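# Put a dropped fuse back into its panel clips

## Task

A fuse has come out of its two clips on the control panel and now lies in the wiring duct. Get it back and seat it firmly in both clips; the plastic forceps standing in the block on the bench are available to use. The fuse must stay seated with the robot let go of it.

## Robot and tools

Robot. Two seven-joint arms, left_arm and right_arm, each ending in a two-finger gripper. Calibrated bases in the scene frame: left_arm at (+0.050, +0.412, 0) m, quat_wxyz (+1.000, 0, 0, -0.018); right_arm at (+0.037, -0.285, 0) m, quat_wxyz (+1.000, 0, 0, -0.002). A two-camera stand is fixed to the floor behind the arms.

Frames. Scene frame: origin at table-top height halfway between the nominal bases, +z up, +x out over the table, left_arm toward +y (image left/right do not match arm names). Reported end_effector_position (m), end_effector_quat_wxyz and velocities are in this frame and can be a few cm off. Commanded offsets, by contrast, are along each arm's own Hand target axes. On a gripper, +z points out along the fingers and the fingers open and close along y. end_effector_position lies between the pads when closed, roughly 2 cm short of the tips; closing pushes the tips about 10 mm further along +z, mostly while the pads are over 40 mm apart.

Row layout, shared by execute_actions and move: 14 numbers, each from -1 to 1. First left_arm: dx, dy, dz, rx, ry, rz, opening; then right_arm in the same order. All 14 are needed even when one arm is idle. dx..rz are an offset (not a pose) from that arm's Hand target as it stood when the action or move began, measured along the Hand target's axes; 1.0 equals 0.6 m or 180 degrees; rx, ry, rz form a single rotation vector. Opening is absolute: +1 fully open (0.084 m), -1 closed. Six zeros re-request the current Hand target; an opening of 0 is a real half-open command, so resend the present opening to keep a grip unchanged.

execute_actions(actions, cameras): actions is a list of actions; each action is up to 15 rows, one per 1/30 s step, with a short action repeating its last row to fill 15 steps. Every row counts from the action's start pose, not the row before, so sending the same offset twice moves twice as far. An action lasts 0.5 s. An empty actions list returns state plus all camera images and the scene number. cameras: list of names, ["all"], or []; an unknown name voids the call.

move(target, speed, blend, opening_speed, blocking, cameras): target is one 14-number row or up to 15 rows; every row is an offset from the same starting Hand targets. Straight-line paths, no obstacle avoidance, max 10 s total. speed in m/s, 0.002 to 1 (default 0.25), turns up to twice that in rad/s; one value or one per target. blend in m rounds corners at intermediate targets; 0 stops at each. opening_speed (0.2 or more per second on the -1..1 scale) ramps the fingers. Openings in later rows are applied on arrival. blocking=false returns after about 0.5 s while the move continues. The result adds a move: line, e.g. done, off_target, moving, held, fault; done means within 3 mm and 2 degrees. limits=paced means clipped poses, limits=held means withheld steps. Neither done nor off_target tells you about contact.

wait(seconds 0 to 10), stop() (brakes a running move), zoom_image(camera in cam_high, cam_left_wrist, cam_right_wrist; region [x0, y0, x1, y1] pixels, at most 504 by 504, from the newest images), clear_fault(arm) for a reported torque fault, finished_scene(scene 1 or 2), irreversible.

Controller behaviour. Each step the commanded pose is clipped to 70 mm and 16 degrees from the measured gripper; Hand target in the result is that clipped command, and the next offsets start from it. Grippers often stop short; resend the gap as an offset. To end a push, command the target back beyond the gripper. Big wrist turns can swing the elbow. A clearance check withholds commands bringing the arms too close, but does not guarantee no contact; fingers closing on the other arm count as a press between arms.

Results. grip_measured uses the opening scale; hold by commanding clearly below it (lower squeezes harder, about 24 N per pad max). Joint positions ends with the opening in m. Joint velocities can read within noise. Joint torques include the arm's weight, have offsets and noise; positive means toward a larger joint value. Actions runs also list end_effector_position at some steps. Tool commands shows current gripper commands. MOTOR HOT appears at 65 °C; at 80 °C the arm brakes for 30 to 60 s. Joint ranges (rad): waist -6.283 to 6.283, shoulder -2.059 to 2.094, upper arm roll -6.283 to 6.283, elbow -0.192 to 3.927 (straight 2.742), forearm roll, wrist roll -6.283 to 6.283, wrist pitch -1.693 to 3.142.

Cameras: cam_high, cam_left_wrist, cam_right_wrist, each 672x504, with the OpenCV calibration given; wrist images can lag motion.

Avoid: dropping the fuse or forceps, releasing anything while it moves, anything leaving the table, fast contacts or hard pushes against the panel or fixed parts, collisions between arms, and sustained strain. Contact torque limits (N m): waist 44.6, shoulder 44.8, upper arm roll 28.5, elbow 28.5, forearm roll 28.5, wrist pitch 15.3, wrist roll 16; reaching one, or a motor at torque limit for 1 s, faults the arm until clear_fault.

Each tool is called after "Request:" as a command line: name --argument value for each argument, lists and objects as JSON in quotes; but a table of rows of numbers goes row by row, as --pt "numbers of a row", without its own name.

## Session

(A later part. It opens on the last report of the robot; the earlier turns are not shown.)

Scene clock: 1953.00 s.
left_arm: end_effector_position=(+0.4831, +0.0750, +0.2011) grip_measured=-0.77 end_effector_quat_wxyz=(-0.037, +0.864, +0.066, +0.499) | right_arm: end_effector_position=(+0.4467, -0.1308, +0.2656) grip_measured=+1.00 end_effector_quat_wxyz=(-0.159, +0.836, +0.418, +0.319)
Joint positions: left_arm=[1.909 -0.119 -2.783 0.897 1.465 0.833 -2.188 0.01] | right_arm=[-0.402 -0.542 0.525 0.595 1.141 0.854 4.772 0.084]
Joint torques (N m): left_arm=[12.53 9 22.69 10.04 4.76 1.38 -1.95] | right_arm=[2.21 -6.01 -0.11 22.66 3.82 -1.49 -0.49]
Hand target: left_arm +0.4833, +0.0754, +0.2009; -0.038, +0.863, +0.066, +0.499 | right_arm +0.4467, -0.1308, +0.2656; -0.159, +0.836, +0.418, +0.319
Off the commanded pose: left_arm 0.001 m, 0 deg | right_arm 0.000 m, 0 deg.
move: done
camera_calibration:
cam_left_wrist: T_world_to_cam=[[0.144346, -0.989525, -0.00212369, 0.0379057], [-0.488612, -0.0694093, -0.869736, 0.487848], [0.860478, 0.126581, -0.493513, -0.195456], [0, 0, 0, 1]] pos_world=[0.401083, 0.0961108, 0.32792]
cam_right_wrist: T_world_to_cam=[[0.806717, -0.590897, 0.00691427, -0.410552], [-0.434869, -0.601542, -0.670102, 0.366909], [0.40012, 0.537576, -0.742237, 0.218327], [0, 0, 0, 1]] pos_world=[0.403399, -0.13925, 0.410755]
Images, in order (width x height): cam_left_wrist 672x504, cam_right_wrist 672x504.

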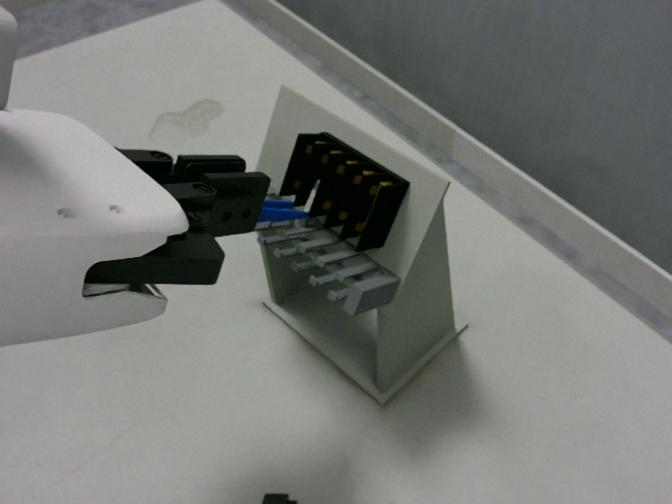

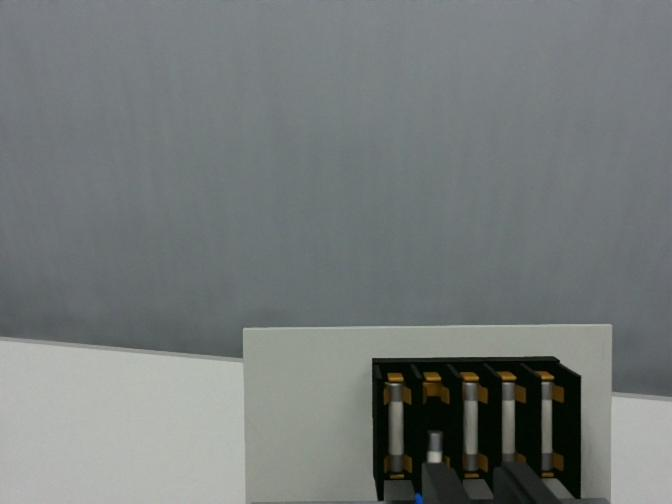

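Request:
move --pt "0 0 -0.013 0 0 0 -0.755 0 0 0 0 0 0 1" --pt "0 0.004 -0.013 0 0 0 -0.755 0 0 0 0 0 0 1" --pt "0 0.004 0.002 0 0 0 -0.755 0 0 0 0 0 0 1" --speed 0.05 --cameras '["cam_right_wrist","cam_left_wrist"]'

Request:
zoom_image --camera "cam_right_wrist" --region '[370, 364, 510, 504]'

Request:
zoom_image --camera "cam_left_wrist" --region '[250, 130, 360, 240]'

Scene clock: 1971.80 s.
left_arm: end_effector_position=(+0.4843, +0.0726, +0.2005) grip_measured=-0.78 end_effector_quat_wxyz=(-0.037, +0.864, +0.065, +0.499) | right_arm: end_effector_position=(+0.4467, -0.1308, +0.2656) grip_measured=+1.00 end_effector_quat_wxyz=(-0.159, +0.836, +0.418, +0.319)
Joint positions: left_arm=[1.909 -0.128 -2.784 0.906 1.462 0.83 -2.187 0.01] | right_arm=[-0.402 -0.542 0.525 0.595 1.141 0.854 4.772 0.084]
Joint torques (N m): left_arm=[17.91 1.4 32.68 7.85 4.2 3.27 -1.81] | right_arm=[1.94 -5.5 -0.15 22.51 3.62 -1.61 -0.57]
Hand target: left_arm +0.4847, +0.0732, +0.2003; -0.038, +0.863, +0.066, +0.499 | right_arm +0.4467, -0.1308, +0.2656; -0.159, +0.836, +0.418, +0.319
Off the commanded pose: left_arm 0.001 m, 0 deg | right_arm 0.000 m, 0 deg.
move: done
camera_calibration:
cam_left_wrist: T_world_to_cam=[[0.143917, -0.989588, -0.00188412, 0.0355412], [-0.488718, -0.0694192, -0.869676, 0.487913], [0.86049, 0.126082, -0.49362, -0.196454], [0, 0, 0, 1]] pos_world=[0.402383, 0.093811, 0.327419]
cam_right_wrist: T_world_to_cam=[[0.806717, -0.590897, 0.00691427, -0.410552], [-0.434869, -0.601542, -0.670102, 0.366909], [0.40012, 0.537576, -0.742237, 0.218327], [0, 0, 0, 1]] pos_world=[0.403399, -0.13925, 0.410755]
Images, in order (width x height): cam_left_wrist 672x504, cam_right_wrist 672x504.

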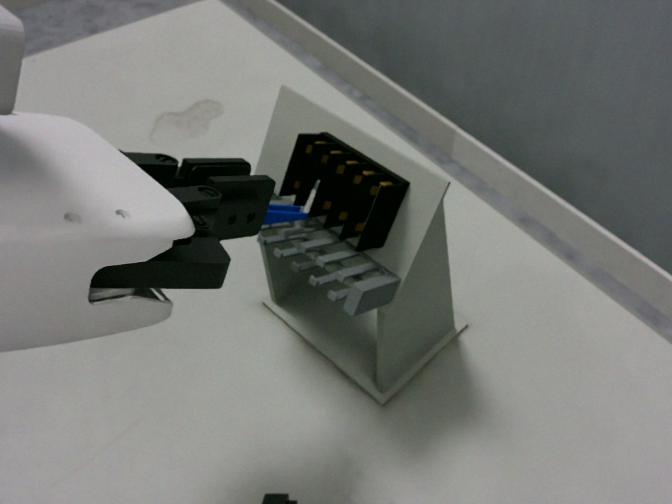

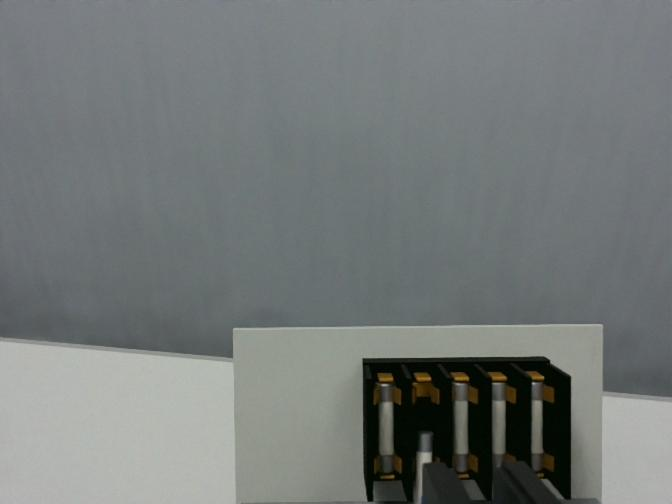

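Scaled by 3.600 from the camera's 672x504 image, which has a finer 960x720 frame.

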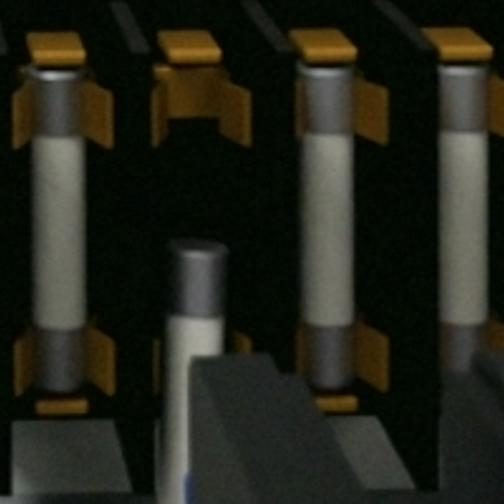

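Scaled by 4.582 from the camera's 672x504 image, which has a finer 960x720 frame.

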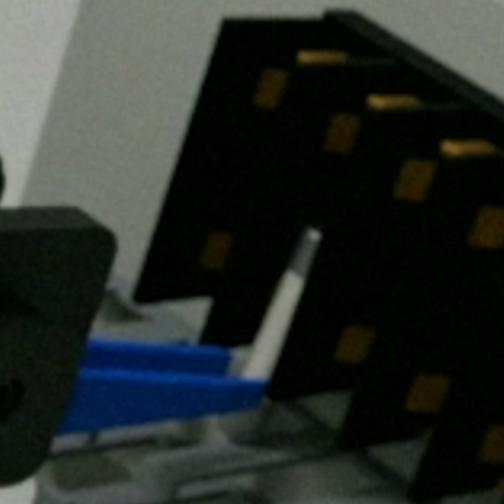

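Request:
move --pt "0 0 -0.018 0 0 0 -0.755 0 0 0 0 0 0 1" --pt "0 -0.002 -0.018 0 0 0 -0.76 0 0 0 0 0 0 1" --pt "0 -0.002 0.002 0 0 0 -0.76 0 0 0 0 0 0 1" --speed 0.05 --cameras '["cam_right_wrist","cam_left_wrist"]'

Request:
zoom_image --camera "cam_right_wrist" --region '[370, 364, 510, 504]'

Request:
zoom_image --camera "cam_left_wrist" --region '[250, 130, 360, 240]'

Scene clock: 1986.23 s.
left_arm: end_effector_position=(+0.4849, +0.0735, +0.1999) grip_measured=-0.78 end_effector_quat_wxyz=(-0.037, +0.864, +0.065, +0.499) | right_arm: end_effector_position=(+0.4467, -0.1308, +0.2656) grip_measured=+1.00 end_effector_quat_wxyz=(-0.159, +0.836, +0.418, +0.319)
Joint positions: left_arm=[1.911 -0.128 -2.783 0.904 1.467 0.827 -2.19 0.01] | right_arm=[-0.402 -0.542 0.525 0.595 1.141 0.854 4.772 0.084]
Joint torques (N m): left_arm=[21.47 -1.89 35.48 4.22 3.11 6.33 -1.68] | right_arm=[2.07 -5.55 -0.47 22.78 4.14 -1.52 -0.41]
Hand target: left_arm +0.4856, +0.0746, +0.1997; -0.038, +0.863, +0.066, +0.499 | right_arm +0.4467, -0.1308, +0.2656; -0.159, +0.836, +0.418, +0.319
Off the commanded pose: left_arm 0.001 m, 0 deg | right_arm 0.000 m, 0 deg.
move: done
camera_calibration:
cam_left_wrist: T_world_to_cam=[[0.142848, -0.989743, -0.00173928, 0.0368405], [-0.488868, -0.0690293, -0.869622, 0.487673], [0.860583, 0.125074, -0.493715, -0.197353], [0, 0, 0, 1]] pos_world=[0.402984, 0.0948101, 0.326719]
cam_right_wrist: T_world_to_cam=[[0.806717, -0.590897, 0.00691427, -0.410552], [-0.434869, -0.601542, -0.670102, 0.366909], [0.40012, 0.537576, -0.742237, 0.218327], [0, 0, 0, 1]] pos_world=[0.403399, -0.13925, 0.410755]
Images, in order (width x height): cam_left_wrist 672x504, cam_right_wrist 672x504.

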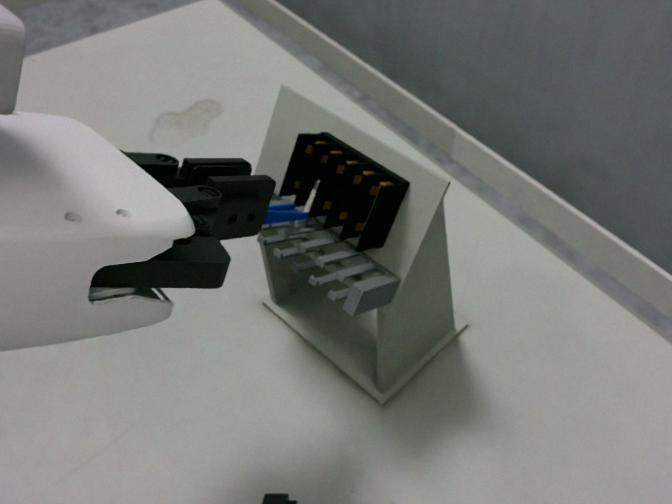

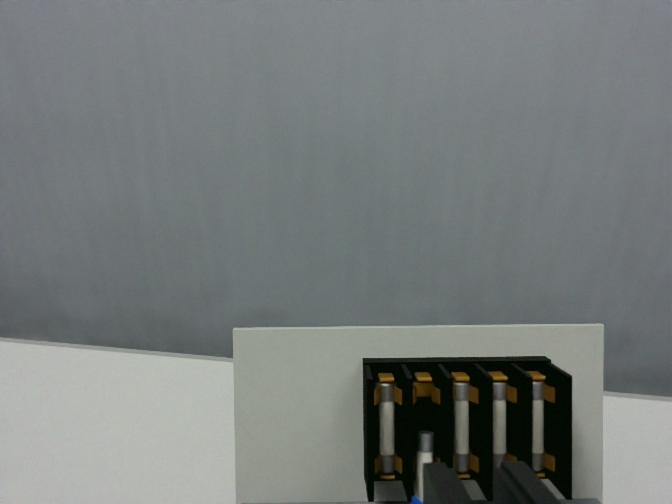

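Scaled by 3.600 from the camera's 672x504 image, which has a finer 960x720 frame.

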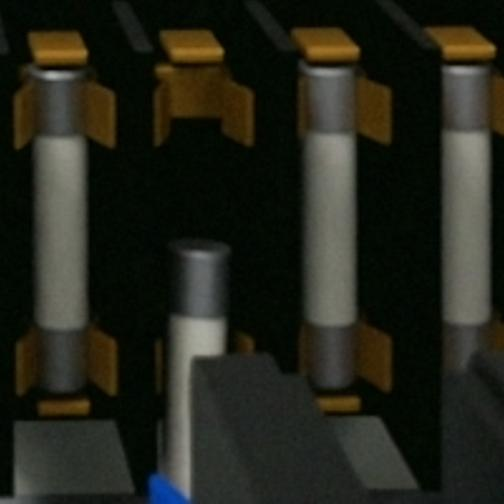

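Scaled by 4.582 from the camera's 672x504 image, which has a finer 960x720 frame.

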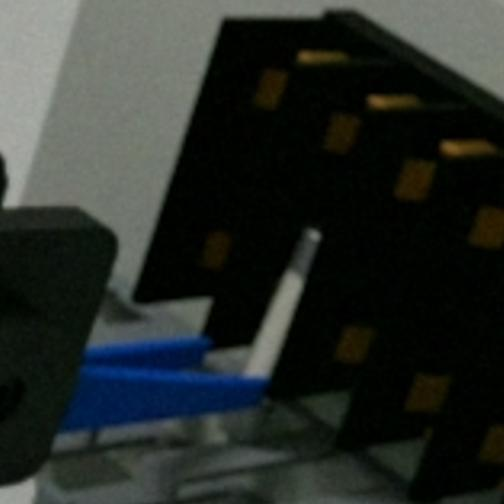

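Request:
move --pt "0 0 -0.02 0 0 0 -0.76 0 0 0 0 0 0 1" --pt "0 0 -0.02 0 0 0 -0.78 0 0 0 0 0 0 1" --pt "0 0 0.0 0 0 0 -0.78 0 0 0 0 0 0 1" --speed 0.05 --cameras '["cam_right_wrist","cam_left_wrist"]'

Request:
zoom_image --camera "cam_right_wrist" --region '[370, 364, 510, 504]'

Request:
zoom_image --camera "cam_left_wrist" --region '[250, 130, 360, 240]'

Scene clock: 2004.40 s.
left_arm: end_effector_position=(+0.4855, +0.0746, +0.1997) grip_measured=-0.80 end_effector_quat_wxyz=(-0.038, +0.863, +0.066, +0.499) | right_arm: end_effector_position=(+0.4467, -0.1308, +0.2656) grip_measured=+1.00 end_effector_quat_wxyz=(-0.159, +0.836, +0.418, +0.319)
Joint positions: left_arm=[1.913 -0.128 -2.782 0.904 1.467 0.828 -2.19 0.009] | right_arm=[-0.402 -0.542 0.525 0.595 1.141 0.854 4.772 0.084]
Joint torques (N m): left_arm=[4.4 20.52 5.84 13.2 5.03 -1.08 -1.9] | right_arm=[1.74 -5.53 -0.44 22.72 3.91 -1.65 -0.27]
Hand target: left_arm +0.4856, +0.0746, +0.1997; -0.038, +0.863, +0.066, +0.499 | right_arm +0.4467, -0.1308, +0.2656; -0.159, +0.836, +0.418, +0.319
Off the commanded pose: left_arm 0.000 m, 0 deg | right_arm 0.000 m, 0 deg.
move: done
camera_calibration:
cam_left_wrist: T_world_to_cam=[[0.145343, -0.989378, -0.00258614, 0.0367964], [-0.4885, -0.0694889, -0.869792, 0.487837], [0.860374, 0.127682, -0.493411, -0.198195], [0, 0, 0, 1]] pos_world=[0.403482, 0.0956107, 0.32662]
cam_right_wrist: T_world_to_cam=[[0.806717, -0.590897, 0.00691427, -0.410552], [-0.434869, -0.601542, -0.670102, 0.366909], [0.40012, 0.537576, -0.742237, 0.218327], [0, 0, 0, 1]] pos_world=[0.403399, -0.13925, 0.410755]
Images, in order (width x height): cam_left_wrist 672x504, cam_right_wrist 672x504.

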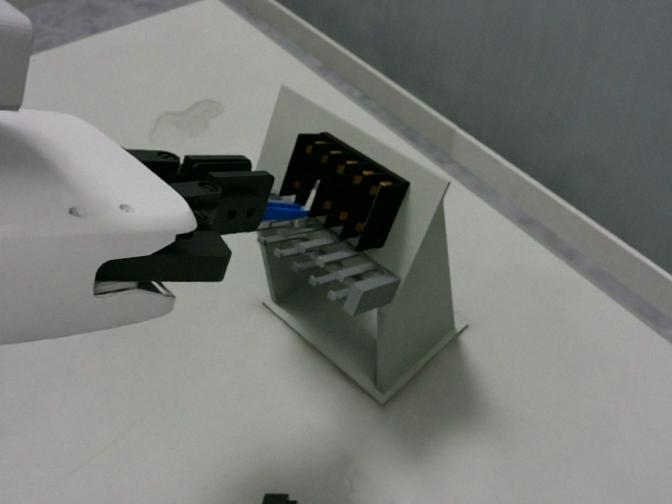

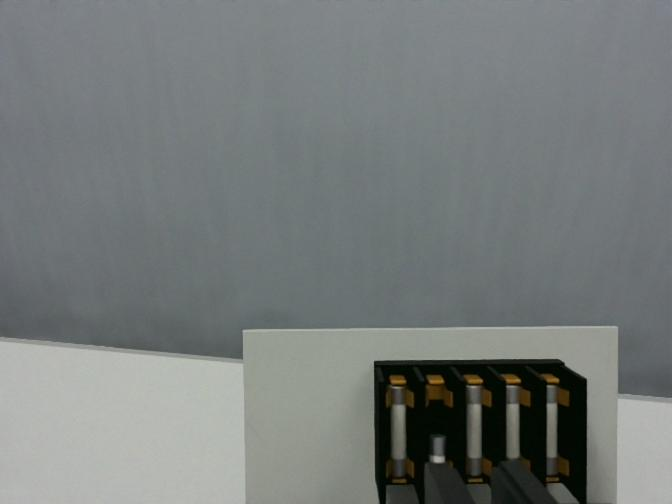

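Scaled by 3.600 from the camera's 672x504 image, which has a finer 960x720 frame.

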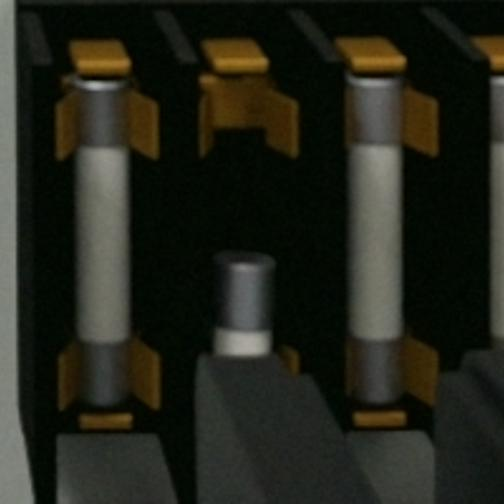

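Scaled by 4.582 from the camera's 672x504 image, which has a finer 960x720 frame.

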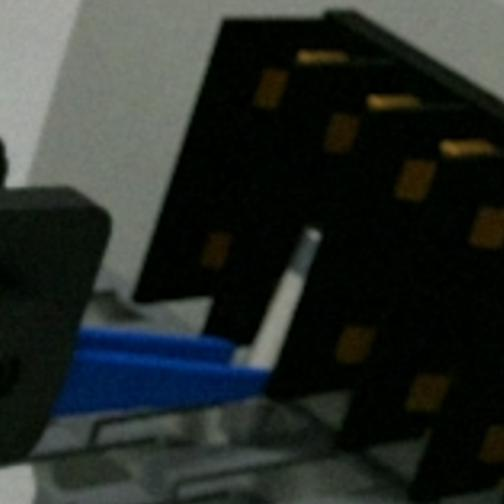

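Request:
move --target '[0,0,0.009,0,0,0,-0.78,0,0,0,0,0,0,1]' --speed 0.04 --cameras '["cam_right_wrist","cam_left_wrist"]'

Request:
zoom_image --camera "cam_right_wrist" --region '[370, 364, 510, 504]'

Request:
zoom_image --camera "cam_left_wrist" --region '[250, 130, 360, 240]'

Scene clock: 2016.63 s.
left_arm: end_effector_position=(+0.4902, +0.0753, +0.1971) grip_measured=-0.80 end_effector_quat_wxyz=(-0.038, +0.863, +0.066, +0.499) | right_arm: end_effector_position=(+0.4467, -0.1308, +0.2656) grip_measured=+1.00 end_effector_quat_wxyz=(-0.159, +0.836, +0.418, +0.319)
Joint positions: left_arm=[1.92 -0.141 -2.777 0.911 1.475 0.816 -2.195 0.009] | right_arm=[-0.402 -0.542 0.525 0.595 1.141 0.854 4.772 0.084]
Joint torques (N m): left_arm=[3.48 20.19 6.06 13.15 4.72 -1.15 -1.85] | right_arm=[1.64 -4.86 -0.34 22.77 4.07 -1.65 -0.43]
Hand target: left_arm +0.4902, +0.0753, +0.1970; -0.038, +0.863, +0.066, +0.499 | right_arm +0.4467, -0.1308, +0.2656; -0.159, +0.836, +0.418, +0.319
Off the commanded pose: left_arm 0.000 m, 0 deg | right_arm 0.000 m, 0 deg.
move: done
camera_calibration:
cam_left_wrist: T_world_to_cam=[[0.145343, -0.989378, -0.00258614, 0.0367989], [-0.4885, -0.0694889, -0.869792, 0.487833], [0.860374, 0.127682, -0.493411, -0.203661], [0, 0, 0, 1]] pos_world=[0.408182, 0.0963107, 0.32392]
cam_right_wrist: T_world_to_cam=[[0.806717, -0.590897, 0.00691427, -0.410552], [-0.434869, -0.601542, -0.670102, 0.366909], [0.40012, 0.537576, -0.742237, 0.218327], [0, 0, 0, 1]] pos_world=[0.403399, -0.13925, 0.410755]
Images, in order (width x height): cam_left_wrist 672x504, cam_right_wrist 672x504.

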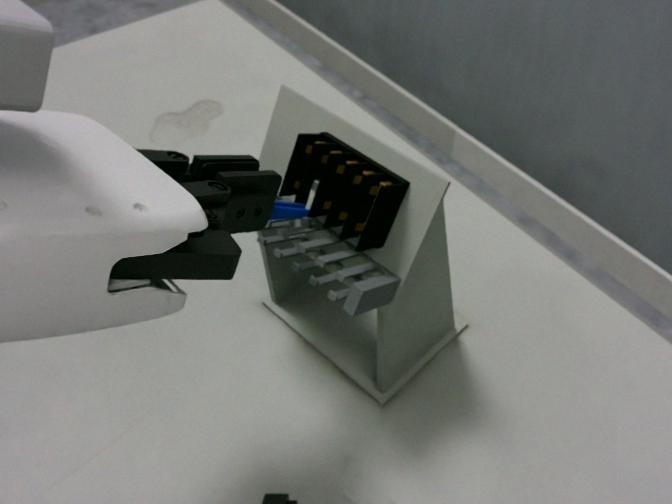

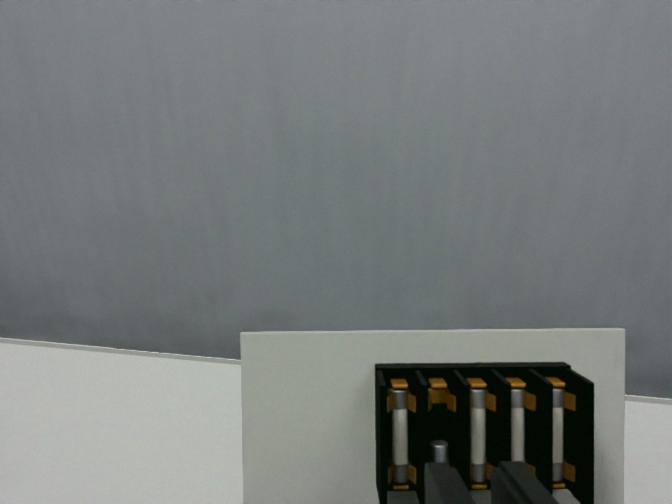

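Scaled by 3.600 from the camera's 672x504 image, which has a finer 960x720 frame.

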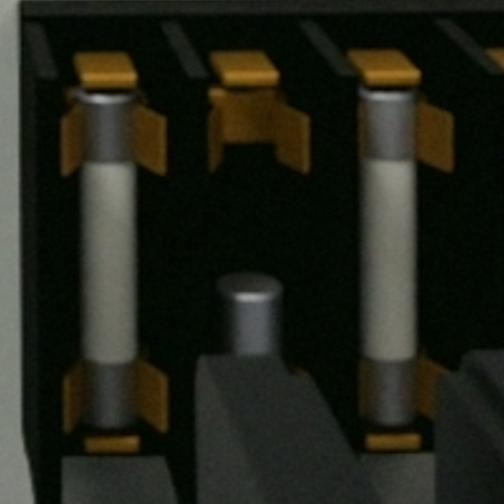

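Scaled by 4.582 from the camera's 672x504 image, which has a finer 960x720 frame.

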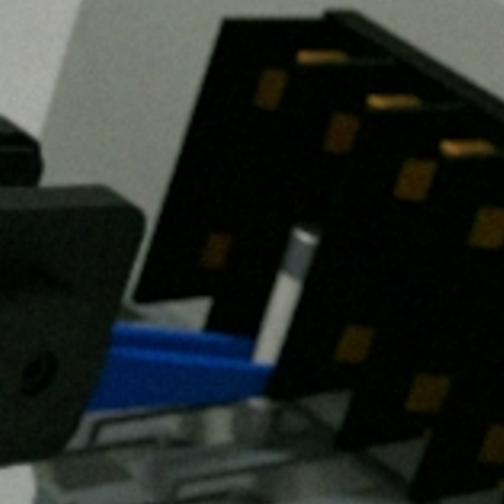

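Request:
move --pt "0 0 0 0 0 0 -1 0 0 0 0 0 0 1" --pt "0.002 0 -0.02 0 0 0 -1 0 0 0 0 0 0 1" --speed 0.04 --cameras '["cam_right_wrist","cam_left_wrist"]'

Request:
zoom_image --camera "cam_right_wrist" --region '[330, 324, 510, 504]'

Request:
zoom_image --camera "cam_left_wrist" --region '[230, 110, 380, 260]'

Scene clock: 2026.50 s.
left_arm: end_effector_position=(+0.4805, +0.0738, +0.2041) grip_measured=-0.87 end_effector_quat_wxyz=(-0.038, +0.863, +0.066, +0.499) | right_arm: end_effector_position=(+0.4467, -0.1308, +0.2656) grip_measured=+1.00 end_effector_quat_wxyz=(-0.159, +0.836, +0.418, +0.319)
Joint positions: left_arm=[1.905 -0.111 -2.788 0.896 1.456 0.843 -2.18 0.006] | right_arm=[-0.402 -0.542 0.525 0.595 1.141 0.854 4.772 0.084]
Joint torques (N m): left_arm=[-4.43 31.49 -4.02 8.52 -4.35 1.45 2.11] | right_arm=[1.89 -4.88 -0.09 22.59 4.05 -1.61 -0.35]
Hand target: left_arm +0.4805, +0.0738, +0.2041; -0.038, +0.863, +0.066, +0.499 | right_arm +0.4467, -0.1308, +0.2656; -0.159, +0.836, +0.418, +0.319
Off the commanded pose: left_arm 0.000 m, 0 deg | right_arm 0.000 m, 0 deg.
move: done
camera_calibration:
cam_left_wrist: T_world_to_cam=[[0.145343, -0.989378, -0.00258614, 0.0367428], [-0.4885, -0.0694889, -0.869792, 0.489079], [0.860374, 0.127682, -0.493411, -0.19167], [0, 0, 0, 1]] pos_world=[0.398482, 0.0948107, 0.33092]
cam_right_wrist: T_world_to_cam=[[0.806717, -0.590897, 0.00691427, -0.410552], [-0.434869, -0.601542, -0.670102, 0.366909], [0.40012, 0.537576, -0.742237, 0.218327], [0, 0, 0, 1]] pos_world=[0.403399, -0.13925, 0.410755]
Images, in order (width x height): cam_left_wrist 672x504, cam_right_wrist 672x504.

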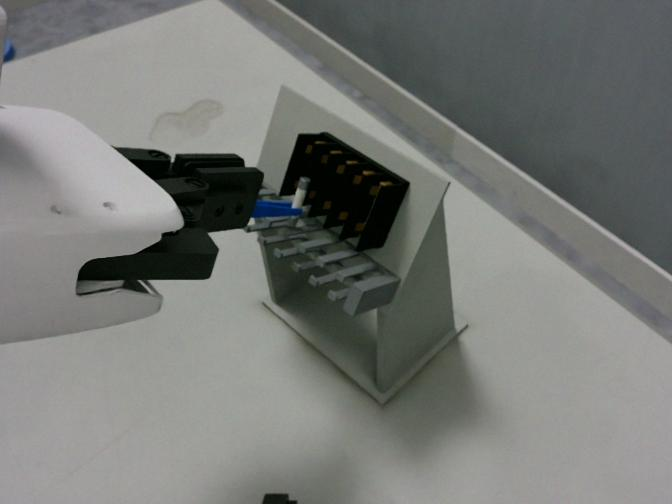

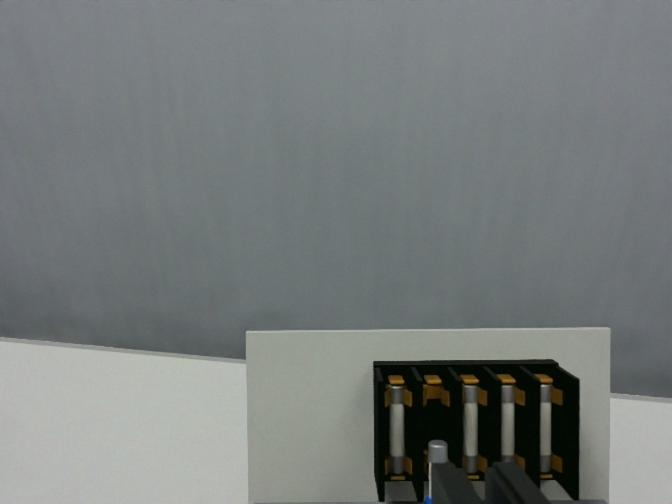

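Scaled by 2.800 from the camera's 672x504 image, which has a finer 960x720 frame.

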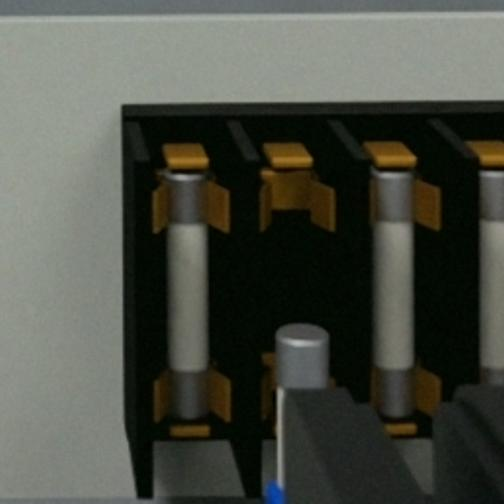

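Scaled by 3.360 from the camera's 672x504 image, which has a finer 960x720 frame.

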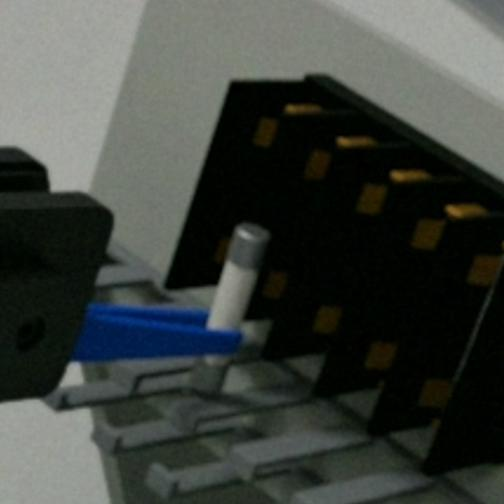

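Request:
move --pt "-0.002 0 0.02 0 0 0 -1 0 0 0 0 0 0 1" --pt "-0.002 0 0.02 0 0 0 -0.78 0 0 0 0 0 0 1" --pt "0.0045 0 0.0158 0 0 0 -0.78 0 0 0 0 0 0 1" --pt "0.0045 0 0.0158 0 0 0 -1 0 0 0 0 0 0 1" --pt "0.0075 0 0.0 0 0 0 -1 0 0 0 0 0 0 1" --speed 0.05 --cameras '["cam_right_wrist","cam_left_wrist"]'

Request:
zoom_image --camera "cam_right_wrist" --region '[330, 324, 510, 504]'

Request:
zoom_image --camera "cam_left_wrist" --region '[230, 110, 380, 260]'

Scene clock: 2047.43 s.
left_arm: end_effector_position=(+0.4827, +0.0741, +0.2080) grip_measured=-0.87 end_effector_quat_wxyz=(-0.038, +0.863, +0.066, +0.499) | right_arm: end_effector_position=(+0.4467, -0.1308, +0.2656) grip_measured=+1.00 end_effector_quat_wxyz=(-0.159, +0.836, +0.418, +0.319)
Joint positions: left_arm=[1.908 -0.106 -2.786 0.901 1.452 0.841 -2.167 0.006] | right_arm=[-0.402 -0.542 0.525 0.595 1.141 0.854 4.772 0.084]
Joint torques (N m): left_arm=[-4.43 31.31 -4.34 8.89 -3.92 1.34 2.09] | right_arm=[1.64 -5.55 -0.62 22.62 4.01 -1.54 -0.37]
Hand target: left_arm +0.4827, +0.0741, +0.2080; -0.038, +0.863, +0.066, +0.499 | right_arm +0.4467, -0.1308, +0.2656; -0.159, +0.836, +0.418, +0.319
Off the commanded pose: left_arm 0.000 m, 0 deg | right_arm 0.000 m, 0 deg.
move: done
camera_calibration:
cam_left_wrist: T_world_to_cam=[[0.145343, -0.989378, -0.00258614, 0.0367299], [-0.4885, -0.0694889, -0.869792, 0.493566], [0.860374, 0.127682, -0.493411, -0.191676], [0, 0, 0, 1]] pos_world=[0.400682, 0.0951107, 0.33482]
cam_right_wrist: T_world_to_cam=[[0.806717, -0.590897, 0.00691427, -0.410552], [-0.434869, -0.601542, -0.670102, 0.366909], [0.40012, 0.537576, -0.742237, 0.218327], [0, 0, 0, 1]] pos_world=[0.403399, -0.13925, 0.410755]
Images, in order (width x height): cam_left_wrist 672x504, cam_right_wrist 672x504.

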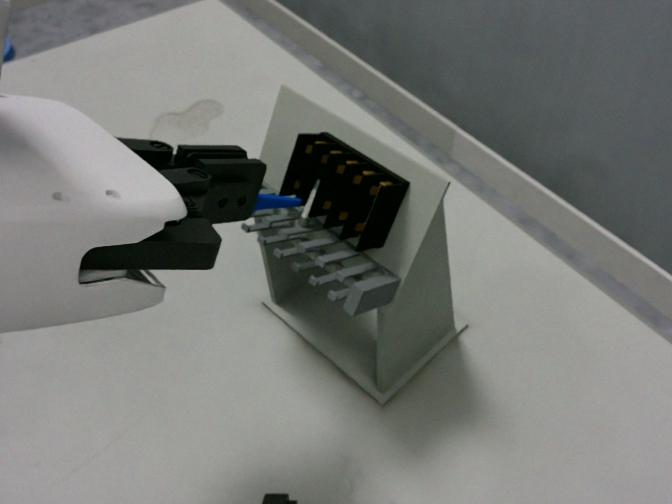

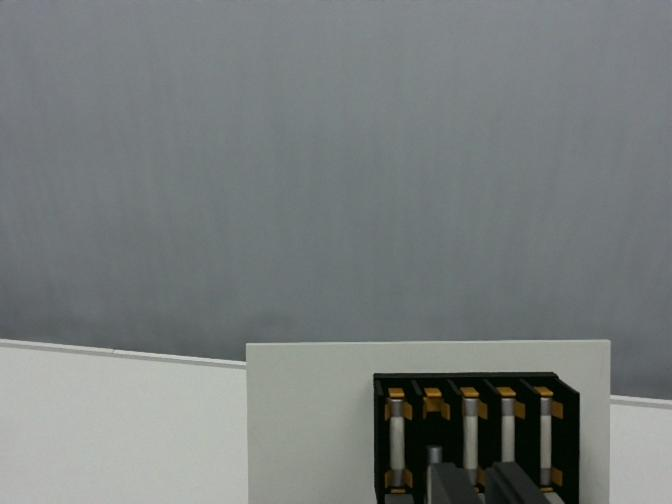

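Scaled by 2.800 from the camera's 672x504 image, which has a finer 960x720 frame.

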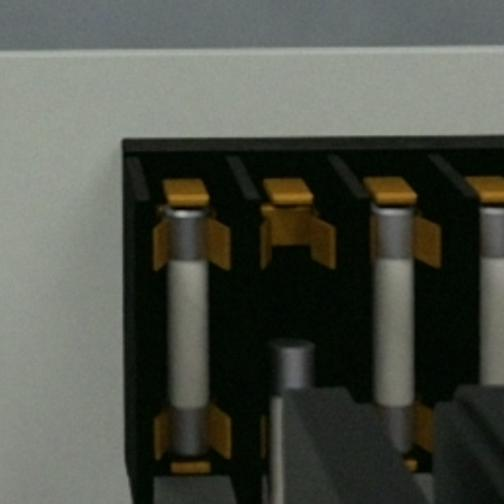

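Scaled by 3.360 from the camera's 672x504 image, which has a finer 960x720 frame.

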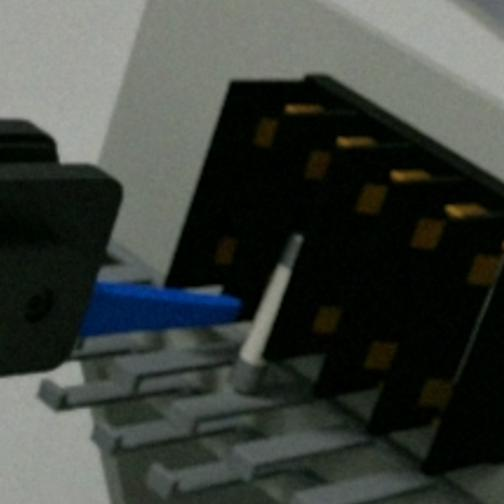

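Request:
move --pt "0 0 -0.005 0 0 0 -0.78 0 0 0 0 0 0 1" --pt "-0.0045 0 0.0183 0 0 0 -0.78 0 0 0 0 0 0 1" --pt "-0.0045 0 0.0183 0 0 0 -1 0 0 0 0 0 0 1" --pt "0.0005 0 -0.003 0 0 0 -1 0 0 0 0 0 0 1" --speed 0.05 --cameras '["cam_right_wrist","cam_left_wrist"]'

Request:
zoom_image --camera "cam_right_wrist" --region '[330, 324, 510, 504]'

Request:
zoom_image --camera "cam_left_wrist" --region '[230, 110, 380, 260]'

Scene clock: 2067.63 s.
left_arm: end_effector_position=(+0.4814, +0.0739, +0.2091) grip_measured=-0.87 end_effector_quat_wxyz=(-0.038, +0.863, +0.066, +0.499) | right_arm: end_effector_position=(+0.4467, -0.1308, +0.2656) grip_measured=+1.00 end_effector_quat_wxyz=(-0.159, +0.836, +0.418, +0.319)
Joint positions: left_arm=[1.905 -0.102 -2.788 0.899 1.449 0.845 -2.165 0.006] | right_arm=[-0.402 -0.542 0.525 0.595 1.141 0.854 4.772 0.084]
Joint torques (N m): left_arm=[-4.54 31.02 -4.12 8.72 -4.09 1.51 2] | right_arm=[1.64 -5.26 -0.48 22.31 3.75 -1.59 -0.46]
Hand target: left_arm +0.4813, +0.0739, +0.2091; -0.038, +0.863, +0.066, +0.499 | right_arm +0.4467, -0.1308, +0.2656; -0.159, +0.836, +0.418, +0.319
Off the commanded pose: left_arm 0.000 m, 0 deg | right_arm 0.000 m, 0 deg.
move: done
camera_calibration:
cam_left_wrist: T_world_to_cam=[[0.145343, -0.989378, -0.00258614, 0.0367241], [-0.4885, -0.0694889, -0.869792, 0.493961], [0.860374, 0.127682, -0.493411, -0.18994], [0, 0, 0, 1]] pos_world=[0.399382, 0.0949107, 0.33602]
cam_right_wrist: T_world_to_cam=[[0.806717, -0.590897, 0.00691427, -0.410552], [-0.434869, -0.601542, -0.670102, 0.366909], [0.40012, 0.537576, -0.742237, 0.218327], [0, 0, 0, 1]] pos_world=[0.403399, -0.13925, 0.410755]
Images, in order (width x height): cam_left_wrist 672x504, cam_right_wrist 672x504.

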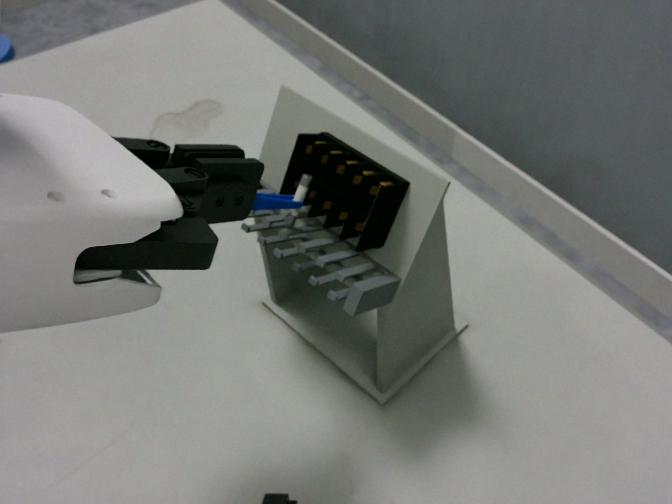

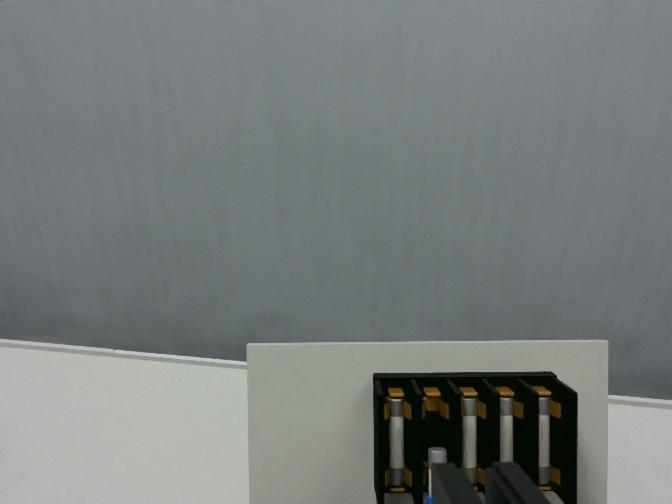

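Scaled by 2.800 from the camera's 672x504 image, which has a finer 960x720 frame.

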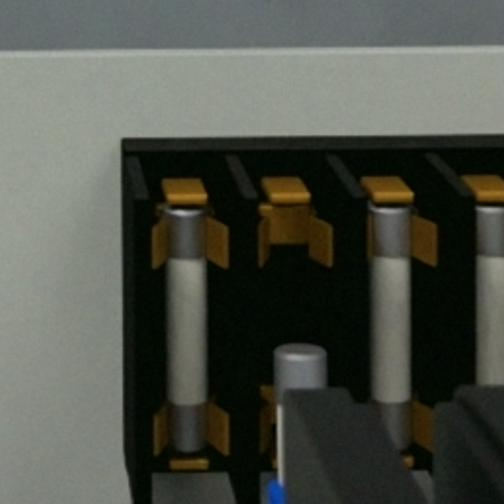

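Scaled by 3.360 from the camera's 672x504 image, which has a finer 960x720 frame.

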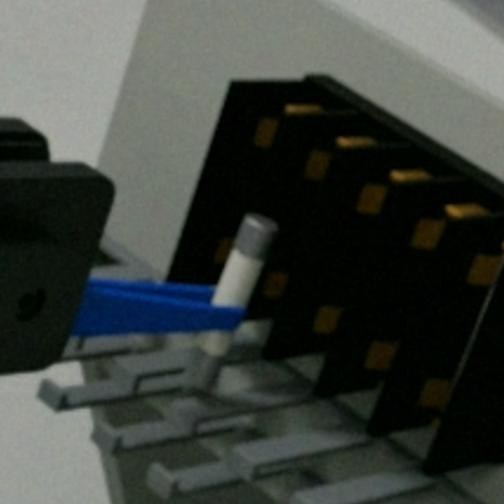

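Request:
move --pt "0.0192 0.0018 0 0 0 0 -1 0 0 0 0 0 0 1" --pt "0.0192 0.0018 0.0133 0 0 0 -1 0 0 0 0 0 0 1" --speed 0.06 --cameras '["cam_right_wrist","cam_left_wrist"]'

Request:
zoom_image --camera "cam_right_wrist" --region '[330, 324, 510, 504]'

Request:
zoom_image --camera "cam_left_wrist" --region '[230, 110, 380, 260]'

Scene clock: 2096.97 s.
left_arm: end_effector_position=(+0.4940, +0.0748, +0.2151) grip_measured=-0.87 end_effector_quat_wxyz=(-0.038, +0.863, +0.066, +0.499) | right_arm: end_effector_position=(+0.4467, -0.1308, +0.2656) grip_measured=+1.00 end_effector_quat_wxyz=(-0.159, +0.836, +0.418, +0.319)
Joint positions: left_arm=[1.921 -0.112 -2.775 0.925 1.447 0.824 -2.139 0.006] | right_arm=[-0.402 -0.542 0.525 0.595 1.141 0.854 4.772 0.084]
Joint torques (N m): left_arm=[3.53 20.41 6.15 13.34 4.63 -0.94 -2] | right_arm=[1.01 -4.95 -0.13 22.77 4.16 -1.57 -0.27]
Hand target: left_arm +0.4940, +0.0748, +0.2151; -0.038, +0.863, +0.066, +0.499 | right_arm +0.4467, -0.1308, +0.2656; -0.159, +0.836, +0.418, +0.319
Off the commanded pose: left_arm 0.000 m, 0 deg | right_arm 0.000 m, 0 deg.
move: done
camera_calibration:
cam_left_wrist: T_world_to_cam=[[0.145343, -0.989378, -0.00258614, 0.0357987], [-0.4885, -0.0694889, -0.869792, 0.505397], [0.860374, 0.127682, -0.493411, -0.197935], [0, 0, 0, 1]] pos_world=[0.411982, 0.0958107, 0.34202]
cam_right_wrist: T_world_to_cam=[[0.806717, -0.590897, 0.00691427, -0.410552], [-0.434869, -0.601542, -0.670102, 0.366909], [0.40012, 0.537576, -0.742237, 0.218327], [0, 0, 0, 1]] pos_world=[0.403399, -0.13925, 0.410755]
Images, in order (width x height): cam_left_wrist 672x504, cam_right_wrist 672x504.

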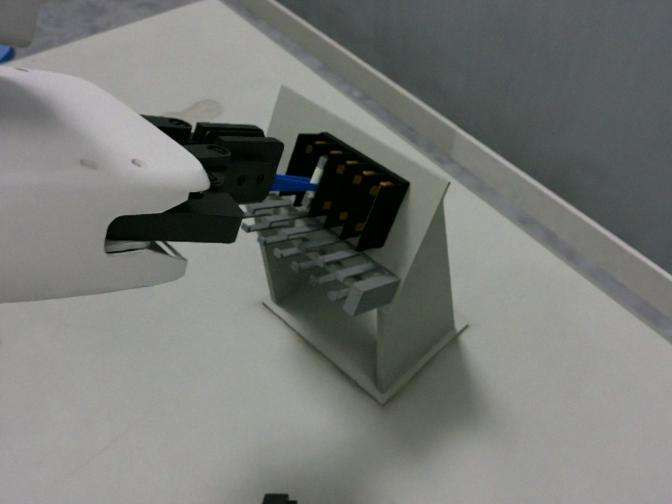

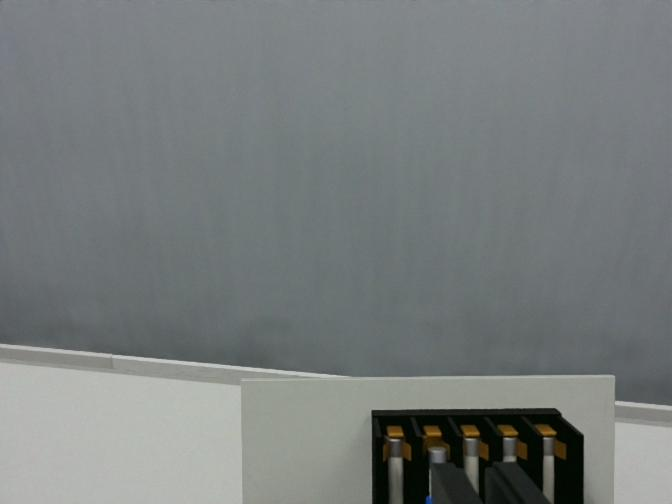

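Scaled by 2.800 from the camera's 672x504 image, which has a finer 960x720 frame.

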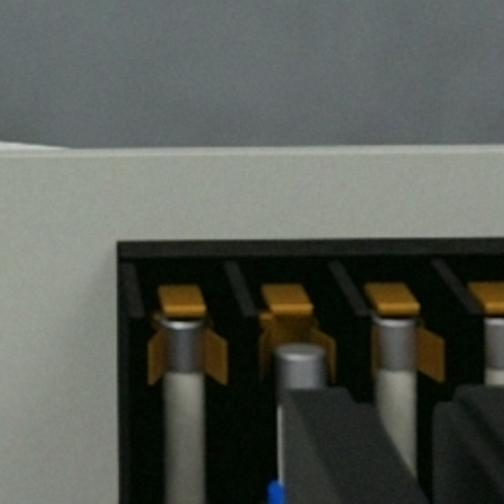

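Scaled by 3.360 from the camera's 672x504 image, which has a finer 960x720 frame.

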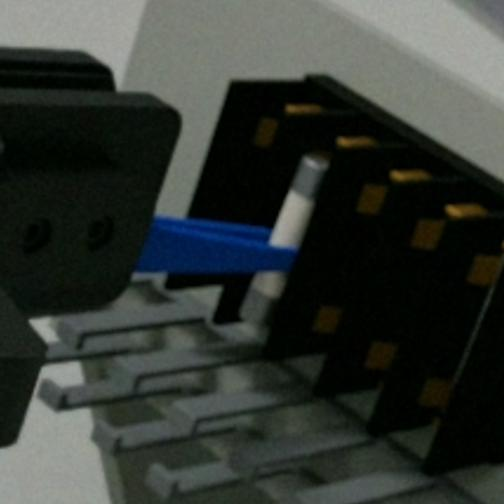

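Request:
move --target '[0,0,0.0075,0,0,0,-1,0,0,0,0,0,0,1]' --speed 0.04 --cameras '["cam_right_wrist","cam_left_wrist"]'

Request:
zoom_image --camera "cam_right_wrist" --region '[370, 404, 480, 504]'

Request:
zoom_image --camera "cam_left_wrist" --region '[270, 130, 370, 230]'

Scene clock: 2112.60 s.
left_arm: end_effector_position=(+0.4979, +0.0754, +0.2129) grip_measured=-0.87 end_effector_quat_wxyz=(-0.038, +0.863, +0.066, +0.499) | right_arm: end_effector_position=(+0.4467, -0.1308, +0.2656) grip_measured=+1.00 end_effector_quat_wxyz=(-0.159, +0.836, +0.418, +0.319)
Joint positions: left_arm=[1.927 -0.122 -2.77 0.931 1.454 0.813 -2.143 0.006] | right_arm=[-0.402 -0.542 0.525 0.595 1.141 0.854 4.772 0.084]
Joint torques (N m): left_arm=[3.95 20.56 5.87 13.49 4.98 -1.07 -2.01] | right_arm=[0.95 -4.83 -0.23 22.42 3.86 -1.77 -0.2]
Hand target: left_arm +0.4979, +0.0754, +0.2129; -0.038, +0.863, +0.066, +0.499 | right_arm +0.4467, -0.1308, +0.2656; -0.159, +0.836, +0.418, +0.319
Off the commanded pose: left_arm 0.000 m, 0 deg | right_arm 0.000 m, 0 deg.
move: done
camera_calibration:
cam_left_wrist: T_world_to_cam=[[0.145343, -0.989378, -0.00258614, 0.0358343], [-0.4885, -0.0694889, -0.869792, 0.505382], [0.860374, 0.127682, -0.493411, -0.202367], [0, 0, 0, 1]] pos_world=[0.415782, 0.0964107, 0.33982]
cam_right_wrist: T_world_to_cam=[[0.806717, -0.590897, 0.00691427, -0.410552], [-0.434869, -0.601542, -0.670102, 0.366909], [0.40012, 0.537576, -0.742237, 0.218327], [0, 0, 0, 1]] pos_world=[0.403399, -0.13925, 0.410755]
Images, in order (width x height): cam_left_wrist 672x504, cam_right_wrist 672x504.

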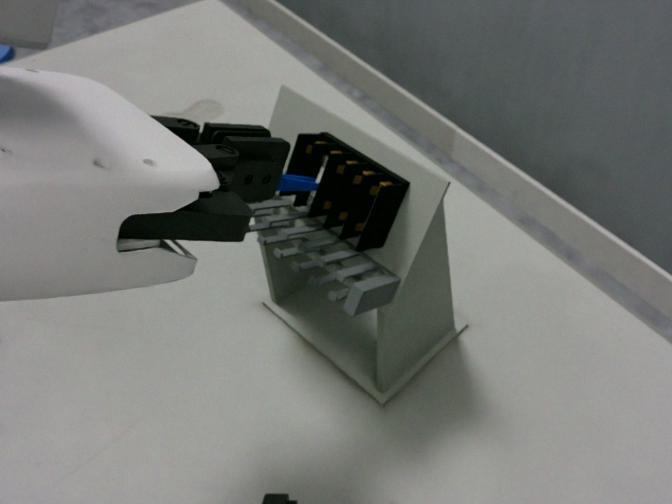

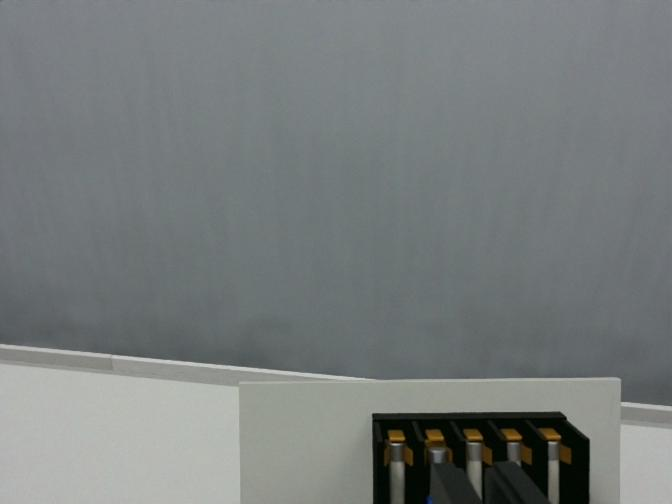

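Scaled by 4.582 from the camera's 672x504 image, which has a finer 960x720 frame.

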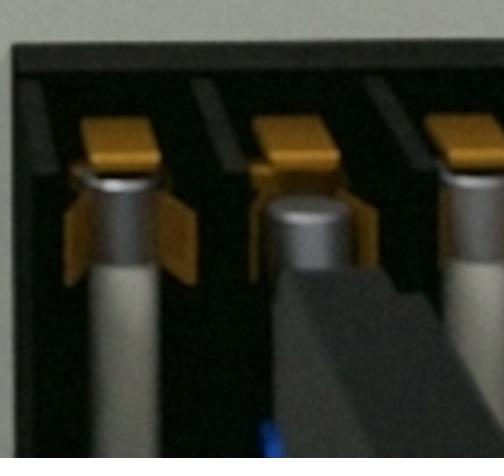

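Scaled by 5.040 from the camera's 672x504 image, which has a finer 960x720 frame.

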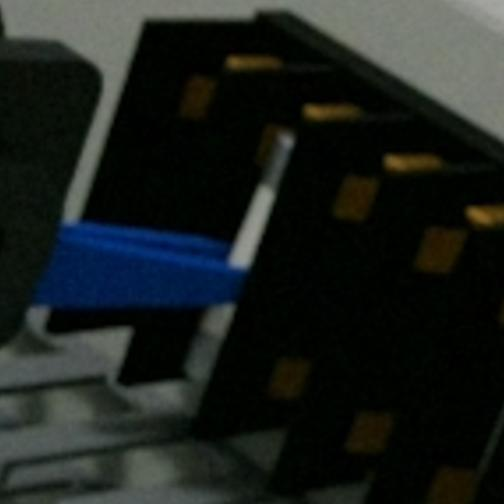

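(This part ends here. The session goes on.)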